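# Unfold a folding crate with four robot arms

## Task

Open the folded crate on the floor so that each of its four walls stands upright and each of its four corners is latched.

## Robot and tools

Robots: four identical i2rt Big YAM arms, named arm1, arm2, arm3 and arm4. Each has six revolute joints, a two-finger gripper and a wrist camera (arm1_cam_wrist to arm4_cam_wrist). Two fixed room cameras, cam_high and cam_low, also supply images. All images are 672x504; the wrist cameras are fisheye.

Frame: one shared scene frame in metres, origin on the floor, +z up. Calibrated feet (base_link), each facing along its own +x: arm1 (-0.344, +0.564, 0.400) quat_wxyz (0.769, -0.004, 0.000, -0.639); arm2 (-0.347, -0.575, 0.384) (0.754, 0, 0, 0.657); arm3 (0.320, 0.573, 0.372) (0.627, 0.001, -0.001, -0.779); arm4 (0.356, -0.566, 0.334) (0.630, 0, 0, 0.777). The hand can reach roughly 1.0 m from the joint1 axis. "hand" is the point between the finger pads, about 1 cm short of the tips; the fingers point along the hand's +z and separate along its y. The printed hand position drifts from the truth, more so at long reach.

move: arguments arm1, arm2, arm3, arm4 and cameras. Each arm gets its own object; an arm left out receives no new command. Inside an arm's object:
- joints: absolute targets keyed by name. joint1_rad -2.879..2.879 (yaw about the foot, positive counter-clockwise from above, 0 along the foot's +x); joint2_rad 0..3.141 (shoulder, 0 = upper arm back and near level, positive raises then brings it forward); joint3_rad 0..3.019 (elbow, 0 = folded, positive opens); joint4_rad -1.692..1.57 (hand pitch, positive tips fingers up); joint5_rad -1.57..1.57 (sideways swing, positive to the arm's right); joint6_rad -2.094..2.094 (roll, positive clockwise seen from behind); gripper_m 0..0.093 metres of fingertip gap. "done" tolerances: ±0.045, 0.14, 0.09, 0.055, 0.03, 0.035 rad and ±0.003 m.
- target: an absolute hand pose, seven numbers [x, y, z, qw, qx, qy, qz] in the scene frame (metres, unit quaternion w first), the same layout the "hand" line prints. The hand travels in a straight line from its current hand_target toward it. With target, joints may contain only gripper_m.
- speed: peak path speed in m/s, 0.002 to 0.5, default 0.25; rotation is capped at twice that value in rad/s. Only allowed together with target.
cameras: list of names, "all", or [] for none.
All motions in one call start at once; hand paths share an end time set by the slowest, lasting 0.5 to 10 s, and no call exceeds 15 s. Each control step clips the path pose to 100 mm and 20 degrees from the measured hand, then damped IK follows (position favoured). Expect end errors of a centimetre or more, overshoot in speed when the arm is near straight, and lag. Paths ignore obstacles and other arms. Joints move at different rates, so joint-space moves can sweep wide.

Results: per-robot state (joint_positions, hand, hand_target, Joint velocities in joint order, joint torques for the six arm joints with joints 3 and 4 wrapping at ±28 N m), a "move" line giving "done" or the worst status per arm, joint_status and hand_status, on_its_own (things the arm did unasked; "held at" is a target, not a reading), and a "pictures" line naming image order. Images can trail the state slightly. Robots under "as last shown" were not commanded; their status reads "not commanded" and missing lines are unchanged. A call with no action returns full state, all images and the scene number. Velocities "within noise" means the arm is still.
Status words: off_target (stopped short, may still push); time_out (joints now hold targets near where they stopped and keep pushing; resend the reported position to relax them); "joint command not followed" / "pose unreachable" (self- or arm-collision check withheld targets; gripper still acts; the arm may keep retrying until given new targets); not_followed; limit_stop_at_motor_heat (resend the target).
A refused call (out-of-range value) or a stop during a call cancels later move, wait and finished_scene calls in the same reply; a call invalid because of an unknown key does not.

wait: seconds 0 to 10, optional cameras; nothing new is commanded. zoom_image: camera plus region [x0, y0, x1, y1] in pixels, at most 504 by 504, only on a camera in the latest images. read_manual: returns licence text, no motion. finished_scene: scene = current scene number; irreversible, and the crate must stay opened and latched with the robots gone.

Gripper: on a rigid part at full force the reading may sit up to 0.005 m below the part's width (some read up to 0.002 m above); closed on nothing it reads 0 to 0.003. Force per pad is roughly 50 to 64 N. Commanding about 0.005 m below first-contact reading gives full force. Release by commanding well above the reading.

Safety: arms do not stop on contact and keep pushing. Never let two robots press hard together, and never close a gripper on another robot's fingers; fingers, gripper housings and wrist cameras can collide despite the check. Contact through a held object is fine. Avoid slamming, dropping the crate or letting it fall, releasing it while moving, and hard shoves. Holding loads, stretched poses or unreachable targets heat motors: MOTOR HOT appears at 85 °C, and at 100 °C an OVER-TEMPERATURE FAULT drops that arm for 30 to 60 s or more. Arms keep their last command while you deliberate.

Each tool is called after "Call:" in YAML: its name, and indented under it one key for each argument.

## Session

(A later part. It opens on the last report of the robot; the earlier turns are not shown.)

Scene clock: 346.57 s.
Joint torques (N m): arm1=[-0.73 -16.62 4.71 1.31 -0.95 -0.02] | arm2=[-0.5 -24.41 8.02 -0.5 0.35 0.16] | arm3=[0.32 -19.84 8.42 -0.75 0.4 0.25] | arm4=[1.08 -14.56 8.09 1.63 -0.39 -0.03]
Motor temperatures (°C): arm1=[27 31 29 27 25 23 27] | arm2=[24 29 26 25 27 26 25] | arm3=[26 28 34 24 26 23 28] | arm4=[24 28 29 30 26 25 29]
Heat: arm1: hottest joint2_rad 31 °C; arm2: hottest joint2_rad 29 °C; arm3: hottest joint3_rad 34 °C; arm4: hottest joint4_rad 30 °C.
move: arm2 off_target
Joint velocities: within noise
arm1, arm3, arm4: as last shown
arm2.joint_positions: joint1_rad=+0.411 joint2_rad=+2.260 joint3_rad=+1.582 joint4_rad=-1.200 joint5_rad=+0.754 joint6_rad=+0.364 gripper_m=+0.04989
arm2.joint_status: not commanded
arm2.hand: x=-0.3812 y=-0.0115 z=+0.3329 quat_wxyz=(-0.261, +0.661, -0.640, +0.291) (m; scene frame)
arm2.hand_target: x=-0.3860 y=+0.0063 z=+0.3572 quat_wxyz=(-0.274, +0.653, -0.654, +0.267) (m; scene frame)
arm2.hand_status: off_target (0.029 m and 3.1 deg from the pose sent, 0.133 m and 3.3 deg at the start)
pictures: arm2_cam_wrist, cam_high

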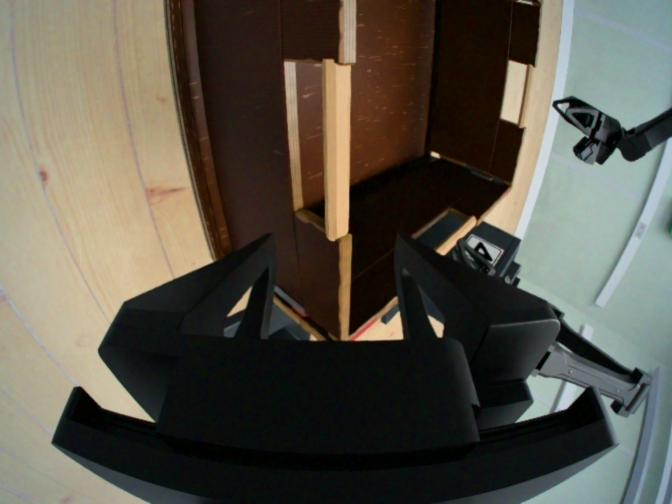

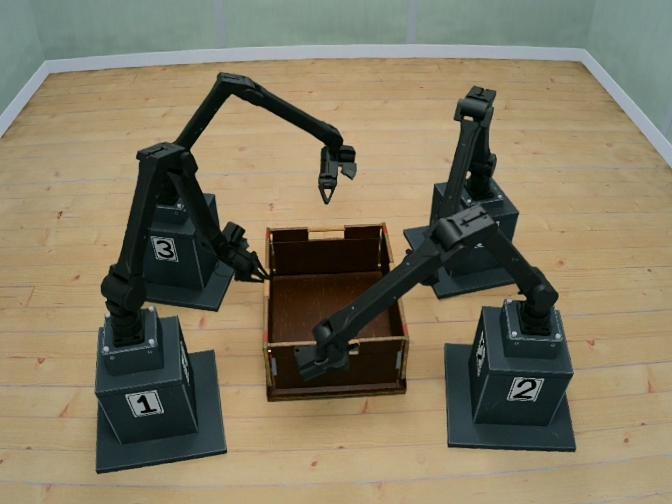

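Call:
move:
  arm1: {"joints": {"gripper_m": 0.035}}
  arm4: {"joints": {"gripper_m": 0.035}}
  cameras: ["arm1_cam_wrist", "arm4_cam_wrist", "cam_low"]

Call:
zoom_image:
  camera: "cam_low"
  region: [220, 190, 470, 380]

Scene clock: 349.80 s.
Joint torques (N m): arm1=[-0.85 -17.2 4.15 1.33 0.3 -0.02] | arm2=[-0.15 -24.47 8.05 -0.53 0.35 0.15] | arm3=[-0.26 -20.01 8.4 -0.64 0.47 0.23] | arm4=[1.14 -14.62 8.05 1.39 0.1 -0.03]
Motor temperatures (°C): arm1=[27 31 29 27 25 23 27] | arm2=[24 29 26 25 27 26 25] | arm3=[26 28 34 24 26 23 27] | arm4=[24 28 29 30 26 25 29]
Heat: arm1: hottest joint2_rad 31 °C; arm2: hottest joint2_rad 29 °C; arm3: hottest joint3_rad 34 °C; arm4: hottest joint4_rad 30 °C.
move: arm1 done; arm4 done
Joint velocities: within noise
arm1.joint_positions: joint1_rad=+0.786 joint2_rad=+2.183 joint3_rad=+0.833 joint4_rad=+0.288 joint5_rad=+0.605 joint6_rad=-0.762 gripper_m=+0.03497
arm1.joint_status: all done
arm1.hand: x=-0.0014 y=+0.2078 z=+0.2390 quat_wxyz=(-0.002, +0.001, -0.926, +0.378) (m; scene frame)
arm1.hand_target: x=+0.0054 y=+0.2000 z=+0.2399 quat_wxyz=(-0.004, +0.004, -0.925, +0.381) (m; scene frame)
arm1.hand_status: not commanded
arm2, arm3: as last shown
arm2.hand_target: x=-0.3860 y=+0.0063 z=+0.3572 quat_wxyz=(-0.274, +0.653, -0.653, +0.267) (m; scene frame)
arm4.joint_positions: joint1_rad=+0.837 joint2_rad=+1.987 joint3_rad=+0.902 joint4_rad=-0.045 joint5_rad=+0.651 joint6_rad=-0.677 gripper_m=+0.03495
arm4.joint_status: all done
arm4.hand: x=-0.0282 y=-0.2204 z=+0.2538 quat_wxyz=(-0.374, +0.927, +0.000, +0.006) (m; scene frame)
arm4.hand_target: x=-0.0392 y=-0.2100 z=+0.2569 quat_wxyz=(-0.380, +0.925, +0.000, -0.002) (m; scene frame)
arm4.hand_status: not commanded
pictures: arm1_cam_wrist, arm4_cam_wrist, cam_low

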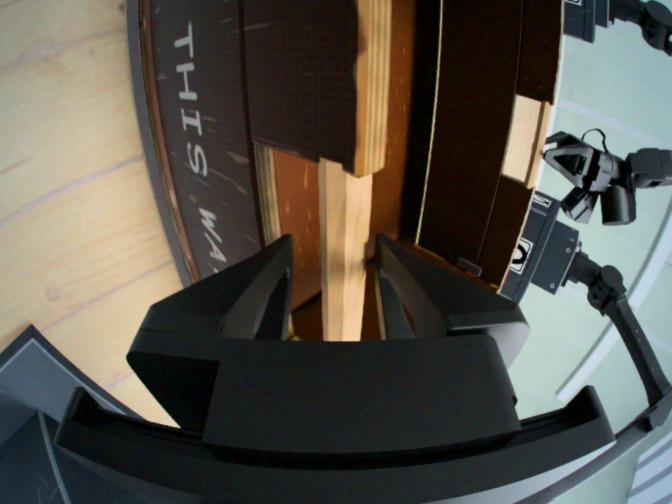

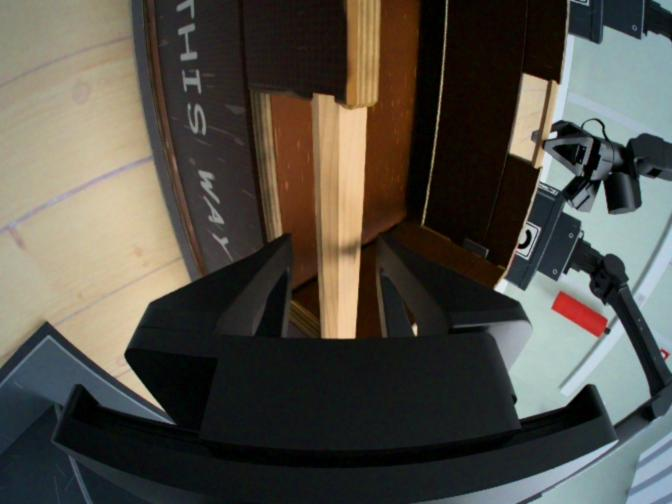

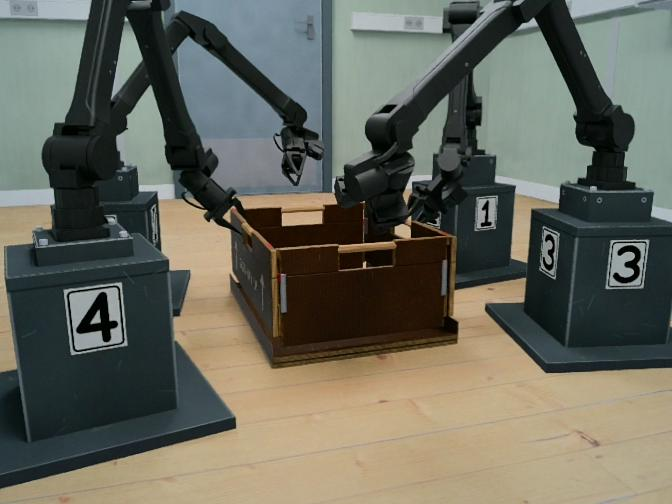

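Scaled by 2.016 from the camera's 672x504 image, which has a finer 960x720 frame.

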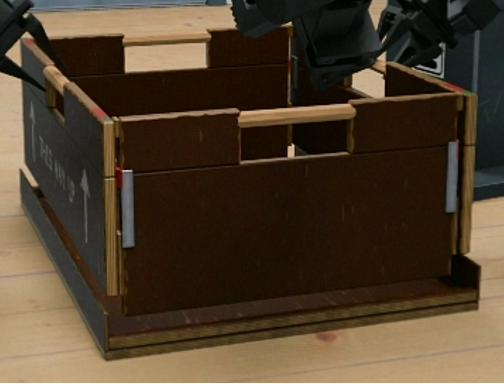

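Call:
zoom_image:
  camera: "cam_low"
  region: [265, 255, 295, 320]

Call:
zoom_image:
  camera: "cam_low"
  region: [430, 235, 465, 300]

Call:
move:
  arm2: {"joints": {"joint1_rad": 0.42, "joint2_rad": 1.45, "joint3_rad": 0.75, "joint4_rad": 0.35, "joint5_rad": 1.1, "joint6_rad": 0.0}}
  cameras: ["arm2_cam_wrist", "cam_high"]

Scaled by 7.754 from the camera's 672x504 image, which has a finer 960x720 frame.

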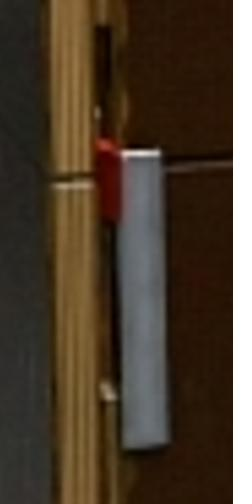

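Scaled by 7.754 from the camera's 672x504 image, which has a finer 960x720 frame.

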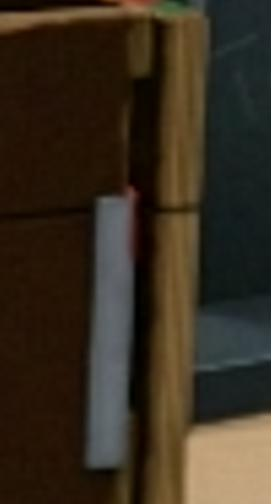

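Scene clock: 355.97 s.
Joint torques (N m): arm1=[-1.14 -17.08 4.11 1.31 0.37 -0.01] | arm2=[0.5 -13.74 6.72 1.99 0.36 -0.1] | arm3=[-0.32 -19.72 8.53 -0.75 0.41 0.25] | arm4=[1.14 -14.62 8.05 1.37 0.1 -0.03]
Motor temperatures (°C): arm1=[27 31 29 27 25 23 27] | arm2=[24 29 26 25 27 26 25] | arm3=[26 28 34 24 26 23 27] | arm4=[24 28 29 30 26 25 29]
Heat: arm1: hottest joint2_rad 31 °C; arm2: hottest joint2_rad 29 °C; arm3: hottest joint3_rad 34 °C; arm4: hottest joint4_rad 30 °C.
move: arm2 done
Joint velocities: within noise
arm1.joint_positions: joint1_rad=+0.789 joint2_rad=+2.183 joint3_rad=+0.833 joint4_rad=+0.288 joint5_rad=+0.603 joint6_rad=-0.762 gripper_m=+0.03497
arm1.joint_status: not commanded
arm1.hand: x=-0.0002 y=+0.2090 z=+0.2388 quat_wxyz=(-0.004, +0.003, -0.926, +0.377) (m; scene frame)
arm1.hand_target: x=+0.0067 y=+0.2012 z=+0.2397 quat_wxyz=(-0.005, +0.005, -0.925, +0.380) (m; scene frame)
arm1.hand_status: not commanded
arm2.joint_positions: joint1_rad=+0.420 joint2_rad=+1.470 joint3_rad=+0.745 joint4_rad=+0.321 joint5_rad=+1.096 joint6_rad=+0.010 gripper_m=+0.04990
arm2.joint_status: all done
arm2.hand: x=-0.3318 y=-0.0724 z=+0.5845 quat_wxyz=(-0.630, +0.394, -0.659, -0.118) (m; scene frame)
arm2.hand_target: x=-0.3350 y=-0.0715 z=+0.5989 quat_wxyz=(-0.635, +0.384, -0.657, -0.133) (m; scene frame)
arm2.hand_status: not commanded
arm3, arm4: as last shown
pictures: arm2_cam_wrist, cam_high

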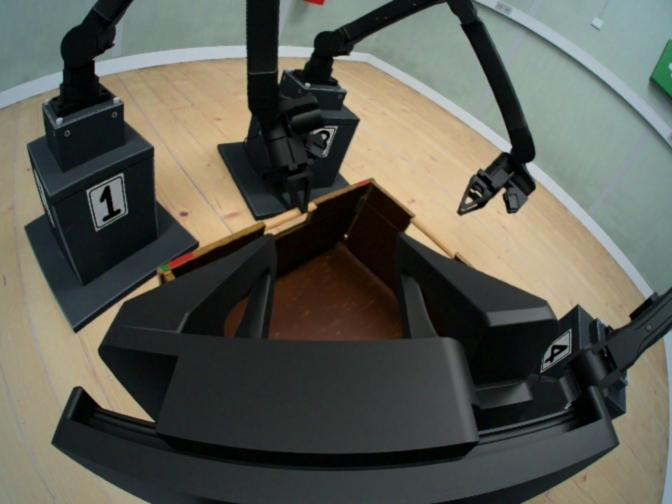

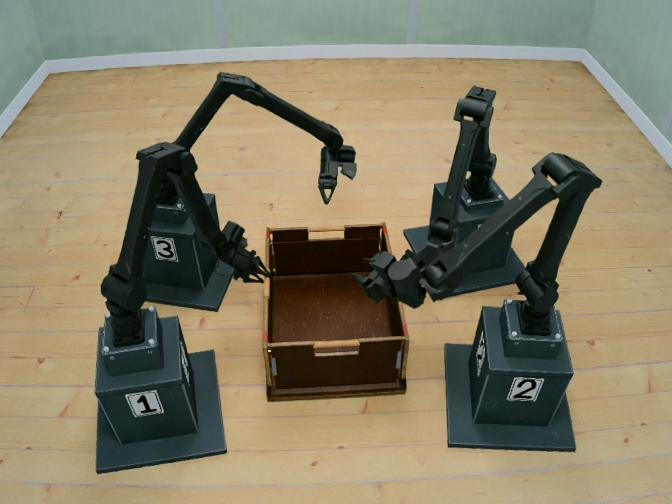

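Call:
move:
  arm2: {"joints": {"joint1_rad": 0.09, "joint2_rad": 2.09, "joint3_rad": 1.358, "joint4_rad": -0.188, "joint5_rad": 0.0, "joint6_rad": 0.0}}
  cameras: ["arm2_cam_wrist"]

Call:
zoom_image:
  camera: "arm2_cam_wrist"
  region: [220, 80, 420, 240]

Scene clock: 364.90 s.
Joint torques (N m): arm1=[-1.2 -17.26 4.16 1.32 0.34 0.01] | arm2=[-0.03 -22.18 8.59 0.92 -0.1 -0.12] | arm3=[-0.73 -20.31 8.38 -0.69 0.39 0.23] | arm4=[1.14 -14.62 8.05 1.37 0.1 -0.03]
Motor temperatures (°C): arm1=[27 31 29 27 24 23 26] | arm2=[24 29 26 25 27 26 25] | arm3=[26 28 34 24 26 23 27] | arm4=[24 29 29 30 26 25 28]
Heat: arm1: hottest joint2_rad 31 °C; arm2: hottest joint2_rad 29 °C; arm3: hottest joint3_rad 34 °C; arm4: hottest joint4_rad 30 °C.
move: arm2 done
Joint velocities: within noise
arm1, arm3, arm4: as last shown
arm2.joint_positions: joint1_rad=+0.086 joint2_rad=+2.102 joint3_rad=+1.320 joint4_rad=-0.182 joint5_rad=+0.005 joint6_rad=+0.008 gripper_m=+0.04991
arm2.joint_status: all done
arm2.hand: x=-0.3106 y=+0.1086 z=+0.3339 quat_wxyz=(-0.218, +0.654, -0.695, -0.205) (m; scene frame)
arm2.hand_target: x=-0.3111 y=+0.1266 z=+0.3561 quat_wxyz=(-0.232, +0.653, -0.687, -0.219) (m; scene frame)
arm2.hand_status: not commanded
pictures: arm2_cam_wrist

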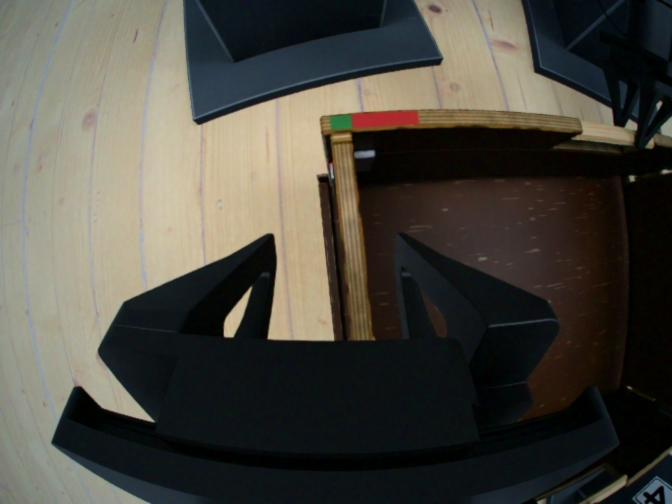

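Scaled by 2.520 from the camera's 672x504 image, which has a finer 960x720 frame.

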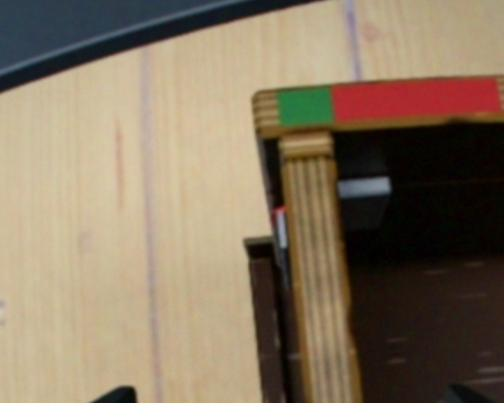

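Call:
move:
  arm2: {"joints": {"joint1_rad": 0.742, "joint2_rad": 0.5, "joint3_rad": 1.6, "joint4_rad": -1.2, "joint5_rad": 0.0, "joint6_rad": 0.0}}
  arm3: {"joints": {"joint1_rad": 0.131, "joint2_rad": 2.06, "joint3_rad": 1.35, "joint4_rad": -0.188, "joint5_rad": 0.0, "joint6_rad": 0.0}}
  cameras: ["arm3_cam_wrist", "cam_high"]

Call:
zoom_image:
  camera: "arm3_cam_wrist"
  region: [220, 80, 420, 240]

Scene clock: 370.87 s.
Joint torques (N m): arm1=[-0.56 -17.85 4.1 1.28 0.37 0.01] | arm2=[0.26 6.83 4.74 1.32 0.01 -0.1] | arm3=[-0.38 -18.55 5.67 2.36 0.04 -0.07] | arm4=[1.14 -14.62 8.05 1.37 0.1 -0.02]
Motor temperatures (°C): arm1=[27 31 29 27 24 23 26] | arm2=[24 28 26 25 27 26 25] | arm3=[26 28 34 24 26 23 27] | arm4=[24 29 30 30 26 25 28]
Heat: arm1: hottest joint2_rad 31 °C; arm2: hottest joint2_rad 28 °C; arm3: hottest joint3_rad 34 °C; arm4: hottest joint3_rad 30 °C.
move: arm2 done; arm3 done
Joint velocities: within noise
arm1, arm4: as last shown
arm2.joint_positions: joint1_rad=+0.733 joint2_rad=+0.479 joint3_rad=+1.598 joint4_rad=-1.193 joint5_rad=+0.004 joint6_rad=+0.013 gripper_m=+0.04991
arm2.joint_status: all done
arm2.hand: x=-0.4201 y=-0.4660 z=+1.0745 quat_wxyz=(-0.316, +0.645, -0.348, -0.603) (m; scene frame)
arm2.hand_target: x=-0.4228 y=-0.4628 z=+1.0728 quat_wxyz=(-0.314, +0.651, -0.347, -0.598) (m; scene frame)
arm2.hand_status: not commanded
arm3.joint_positions: joint1_rad=+0.131 joint2_rad=+2.055 joint3_rad=+1.361 joint4_rad=-0.214 joint5_rad=+0.006 joint6_rad=+0.019 gripper_m=+0.04992
arm3.joint_status: all done
arm3.hand: x=+0.2590 y=-0.1285 z=+0.3658 quat_wxyz=(-0.221, -0.704, -0.632, +0.239) (m; scene frame)
arm3.hand_target: x=+0.2607 y=-0.1262 z=+0.3596 quat_wxyz=(-0.221, -0.700, -0.636, +0.239) (m; scene frame)
arm3.hand_status: not commanded
pictures: arm3_cam_wrist, cam_high

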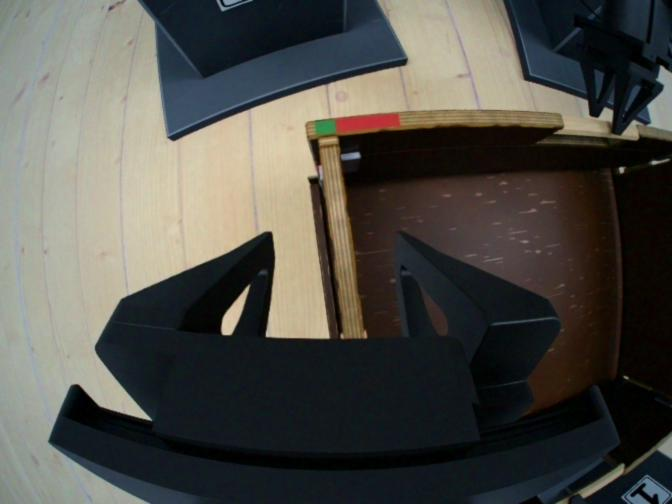

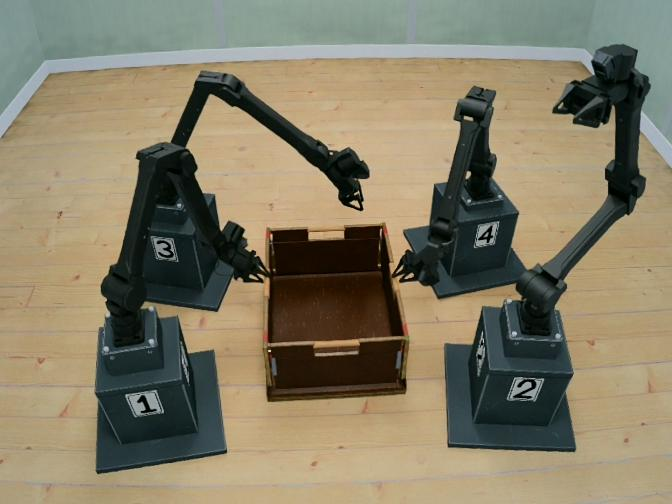

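Scaled by 2.520 from the camera's 672x504 image, which has a finer 960x720 frame.

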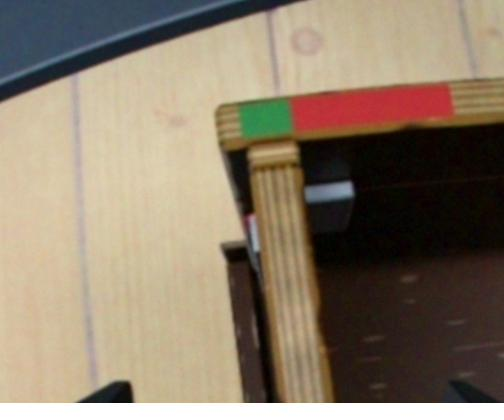

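Call:
move:
  arm1: {"joints": {"gripper_m": 0.05}}
  arm4: {"joints": {"gripper_m": 0.05}}

Call:
move:
  arm1: {"target": [0.0067, 0.286, 0.325, -0.005, 0.005, -0.925, 0.380], "speed": 0.1}
  arm4: {"target": [-0.039, -0.295, 0.342, -0.380, 0.925, 0, -0.002], "speed": 0.1}
  cameras: ["cam_high", "cam_low", "arm3_cam_wrist"]

Call:
zoom_image:
  camera: "cam_high"
  region: [240, 210, 440, 410]

Call:
zoom_image:
  camera: "cam_low"
  region: [220, 190, 470, 380]

Call:
zoom_image:
  camera: "arm3_cam_wrist"
  region: [220, 80, 420, 240]

Scene clock: 374.03 s.
Joint torques (N m): arm1=[-0.62 -17.2 4.12 1.37 0.37 -0.02] | arm2=[0.21 6.53 4.7 1.33 0.01 -0.1] | arm3=[-0.44 -18.26 5.59 2.44 0.01 -0.05] | arm4=[1.14 -14.68 8.06 1.37 0.1 -0.03]
Motor temperatures (°C): arm1=[27 31 29 27 24 23 26] | arm2=[24 28 26 25 27 26 25] | arm3=[26 28 34 24 26 23 27] | arm4=[24 29 30 30 26 25 28]
Heat: arm1: hottest joint2_rad 31 °C; arm2: hottest joint2_rad 28 °C; arm3: hottest joint3_rad 34 °C; arm4: hottest joint3_rad 30 °C.
move: arm1 done; arm4 done
Joint velocities: within noise
arm1.joint_positions: joint1_rad=+0.789 joint2_rad=+2.183 joint3_rad=+0.833 joint4_rad=+0.288 joint5_rad=+0.603 joint6_rad=-0.762 gripper_m=+0.04986
arm1.joint_status: all done
arm1.hand: x=-0.0002 y=+0.2090 z=+0.2388 quat_wxyz=(-0.004, +0.003, -0.926, +0.377) (m; scene frame)
arm1.hand_target: x=+0.0067 y=+0.2012 z=+0.2397 quat_wxyz=(-0.005, +0.005, -0.925, +0.380) (m; scene frame)
arm1.hand_status: not commanded
arm2: as last shown
arm3.joint_positions: joint1_rad=+0.129 joint2_rad=+2.055 joint3_rad=+1.361 joint4_rad=-0.214 joint5_rad=+0.006 joint6_rad=+0.019 gripper_m=+0.04992
arm3.joint_status: not commanded
arm3.hand: x=+0.2579 y=-0.1284 z=+0.3658 quat_wxyz=(-0.221, -0.704, -0.631, +0.239) (m; scene frame)
arm3.hand_target: x=+0.2596 y=-0.1261 z=+0.3596 quat_wxyz=(-0.221, -0.700, -0.635, +0.239) (m; scene frame)
arm3.hand_status: not commanded
arm4.joint_positions: joint1_rad=+0.837 joint2_rad=+1.987 joint3_rad=+0.902 joint4_rad=-0.045 joint5_rad=+0.649 joint6_rad=-0.677 gripper_m=+0.04985
arm4.joint_status: all done
arm4.hand: x=-0.0284 y=-0.2206 z=+0.2537 quat_wxyz=(-0.374, +0.927, +0.000, +0.005) (m; scene frame)
arm4.hand_target: x=-0.0393 y=-0.2101 z=+0.2568 quat_wxyz=(-0.380, +0.925, +0.000, -0.003) (m; scene frame)
arm4.hand_status: not commanded
pictures: none

Scene clock: 376.10 s.
Joint torques (N m): arm1=[0.67 -16.56 3.44 0.98 0.58 0.3] | arm2=[0.26 6.48 4.68 1.32 0.01 -0.1] | arm3=[-0.15 -18.2 5.7 2.56 0.02 -0.03] | arm4=[2.55 -13.8 6.53 0.2 0.36 0.4]
Motor temperatures (°C): arm1=[27 31 29 27 24 23 26] | arm2=[24 28 26 25 27 26 25] | arm3=[26 28 34 24 26 23 27] | arm4=[24 29 30 30 26 25 28]
Heat: arm1: hottest joint2_rad 31 °C; arm2: hottest joint2_rad 28 °C; arm3: hottest joint3_rad 34 °C; arm4: hottest joint3_rad 30 °C.
move: arm1 done; arm4 done
Joint velocities: within noise
arm1.joint_positions: joint1_rad=+0.955 joint2_rad=+1.895 joint3_rad=+0.723 joint4_rad=+0.008 joint5_rad=+0.682 joint6_rad=-0.592 gripper_m=+0.04994
arm1.joint_status: not commanded
arm1.hand: x=+0.0069 y=+0.2809 z=+0.3232 quat_wxyz=(-0.003, +0.008, -0.924, +0.381) (m; scene frame)
arm1.hand_target: x=+0.0064 y=+0.2849 z=+0.3252 quat_wxyz=(-0.004, +0.005, -0.924, +0.381) (m; scene frame)
arm1.hand_status: done (0.005 m and 0.4 deg from the pose sent, 0.116 m and 0.4 deg at the start)
arm2, arm3: as last shown
arm4.joint_positions: joint1_rad=+1.001 joint2_rad=+1.739 joint3_rad=+0.875 joint4_rad=-0.351 joint5_rad=+0.717 joint6_rad=-0.512 gripper_m=+0.04993
arm4.joint_status: not commanded
arm4.hand: x=-0.0447 y=-0.2916 z=+0.3445 quat_wxyz=(-0.383, +0.924, +0.007, -0.004) (m; scene frame)
arm4.hand_target: x=-0.0405 y=-0.2956 z=+0.3421 quat_wxyz=(-0.381, +0.924, +0.003, -0.001) (m; scene frame)
arm4.hand_status: done (0.007 m and 0.9 deg from the pose sent, 0.116 m and 1.1 deg at the start)
pictures: arm3_cam_wrist, cam_high, cam_low

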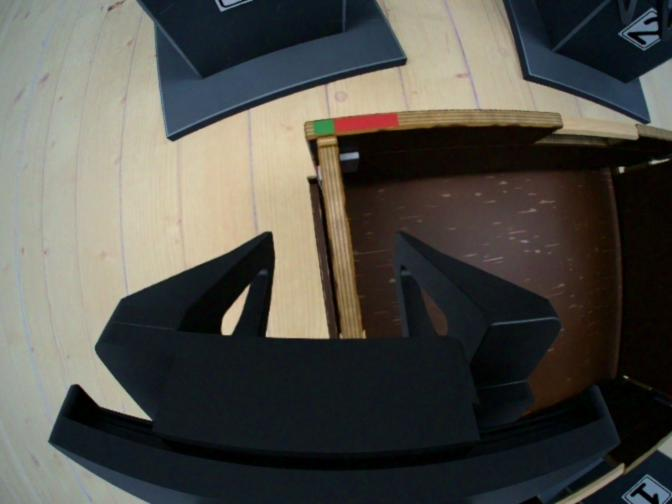

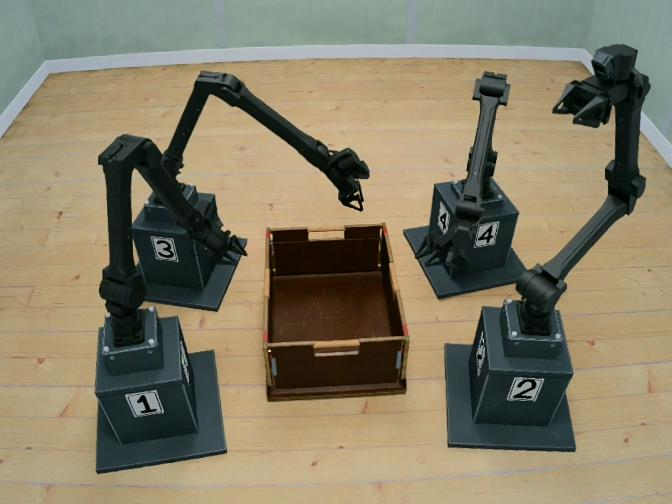

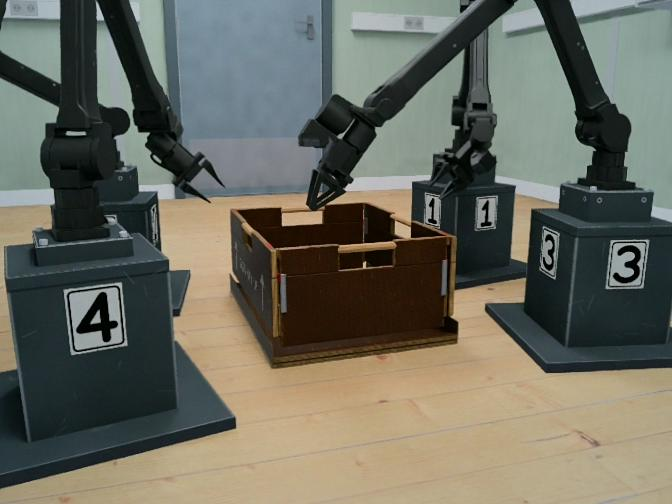

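Scaled by 2.520 from the camera's 672x504 image, which has a finer 960x720 frame.

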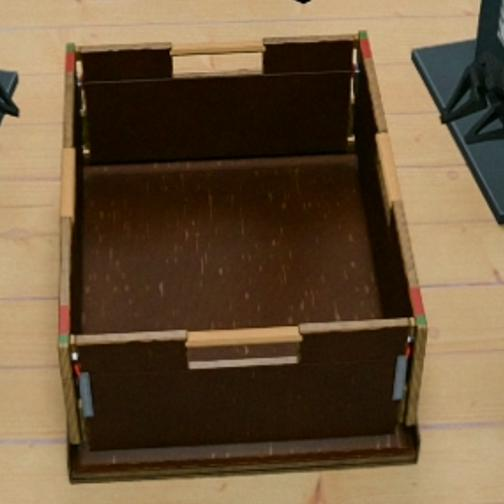

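Scaled by 2.016 from the camera's 672x504 image, which has a finer 960x720 frame.

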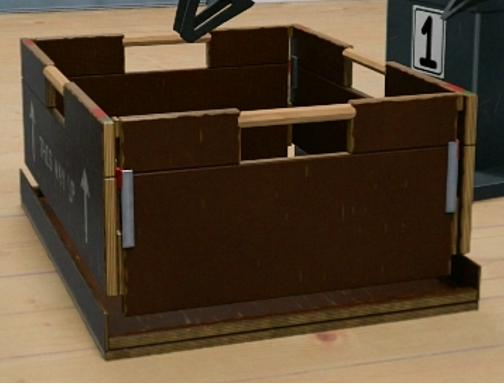

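Scaled by 2.520 from the camera's 672x504 image, which has a finer 960x720 frame.

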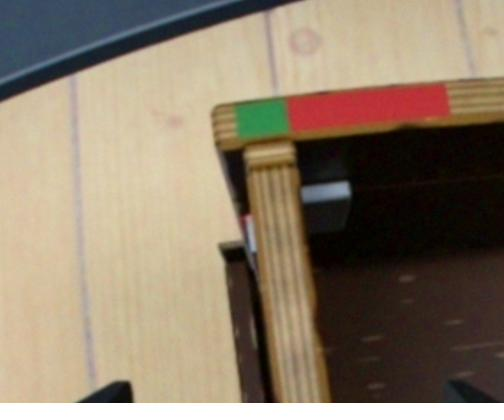

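Call:
move:
  cameras: ["cam_high","cam_low","arm3_cam_wrist"]

Scene clock: 387.27 s.
Joint torques (N m): arm1=[1.08 -16.67 3.34 0.87 0.62 0.27] | arm2=[0.15 6.53 4.7 1.32 0.01 -0.1] | arm3=[-0.67 -18.55 5.55 2.47 0.03 -0.04] | arm4=[2.2 -13.8 6.53 0.2 0.36 0.38]
Motor temperatures (°C): arm1=[27 31 29 27 24 23 26] | arm2=[24 28 26 25 27 26 25] | arm3=[26 28 33 24 26 23 27] | arm4=[24 29 29 30 26 25 28]
Heat: arm1: hottest joint2_rad 31 °C; arm2: hottest joint2_rad 28 °C; arm3: hottest joint3_rad 33 °C; arm4: hottest joint4_rad 30 °C.
Joint velocities: within noise
arm1.joint_positions: joint1_rad=+0.955 joint2_rad=+1.895 joint3_rad=+0.723 joint4_rad=+0.008 joint5_rad=+0.682 joint6_rad=-0.592 gripper_m=+0.04994
arm1.joint_status: not commanded
arm1.hand: x=+0.0069 y=+0.2809 z=+0.3232 quat_wxyz=(-0.003, +0.008, -0.924, +0.381) (m; scene frame)
arm1.hand_target: x=+0.0064 y=+0.2849 z=+0.3252 quat_wxyz=(-0.004, +0.005, -0.924, +0.381) (m; scene frame)
arm1.hand_status: done (0.005 m and 0.4 deg from the pose sent, 0.116 m and 0.4 deg at the start)
arm2.joint_positions: joint1_rad=+0.733 joint2_rad=+0.479 joint3_rad=+1.598 joint4_rad=-1.193 joint5_rad=+0.004 joint6_rad=+0.013 gripper_m=+0.04991
arm2.joint_status: not commanded
arm2.hand: x=-0.4201 y=-0.4660 z=+1.0745 quat_wxyz=(-0.316, +0.645, -0.348, -0.603) (m; scene frame)
arm2.hand_target: x=-0.4228 y=-0.4628 z=+1.0728 quat_wxyz=(-0.314, +0.651, -0.347, -0.598) (m; scene frame)
arm2.hand_status: not commanded
arm3.joint_positions: joint1_rad=+0.129 joint2_rad=+2.055 joint3_rad=+1.361 joint4_rad=-0.214 joint5_rad=+0.006 joint6_rad=+0.019 gripper_m=+0.04992
arm3.joint_status: not commanded
arm3.hand: x=+0.2579 y=-0.1284 z=+0.3658 quat_wxyz=(-0.221, -0.704, -0.631, +0.239) (m; scene frame)
arm3.hand_target: x=+0.2596 y=-0.1261 z=+0.3596 quat_wxyz=(-0.221, -0.700, -0.635, +0.239) (m; scene frame)
arm3.hand_status: not commanded
arm4.joint_positions: joint1_rad=+0.996 joint2_rad=+1.739 joint3_rad=+0.875 joint4_rad=-0.351 joint5_rad=+0.717 joint6_rad=-0.510 gripper_m=+0.04993
arm4.joint_status: not commanded
arm4.hand: x=-0.0434 y=-0.2897 z=+0.3445 quat_wxyz=(-0.383, +0.924, +0.004, -0.004) (m; scene frame)
arm4.hand_target: x=-0.0393 y=-0.2938 z=+0.3421 quat_wxyz=(-0.381, +0.924, +0.000, -0.001) (m; scene frame)
arm4.hand_status: done (0.007 m and 0.6 deg from the pose sent, 0.116 m and 1.1 deg at the start)
pictures: arm3_cam_wrist, cam_high, cam_low

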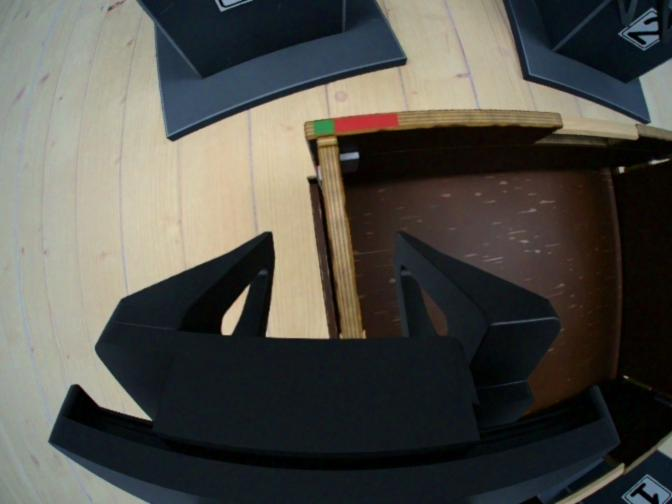

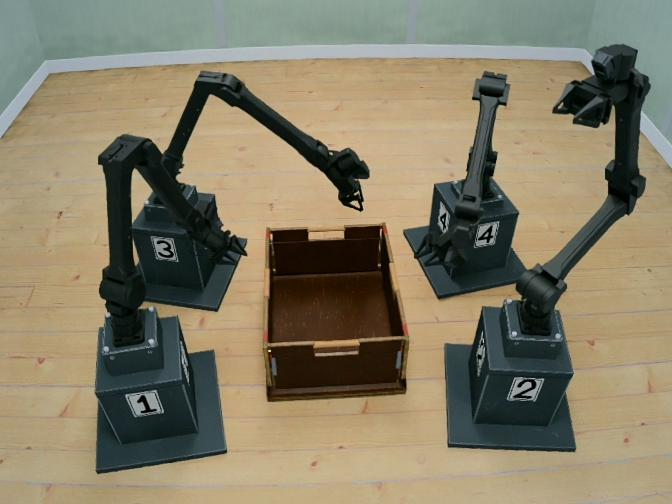

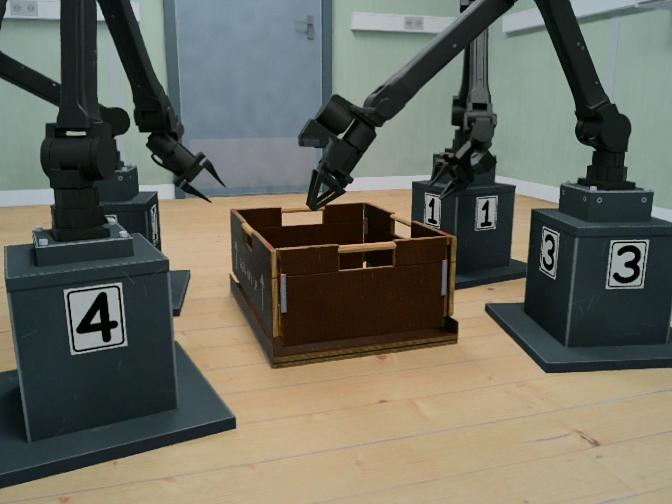

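Call:
finished_scene:
  scene: 1

The scene is finished: the task was done.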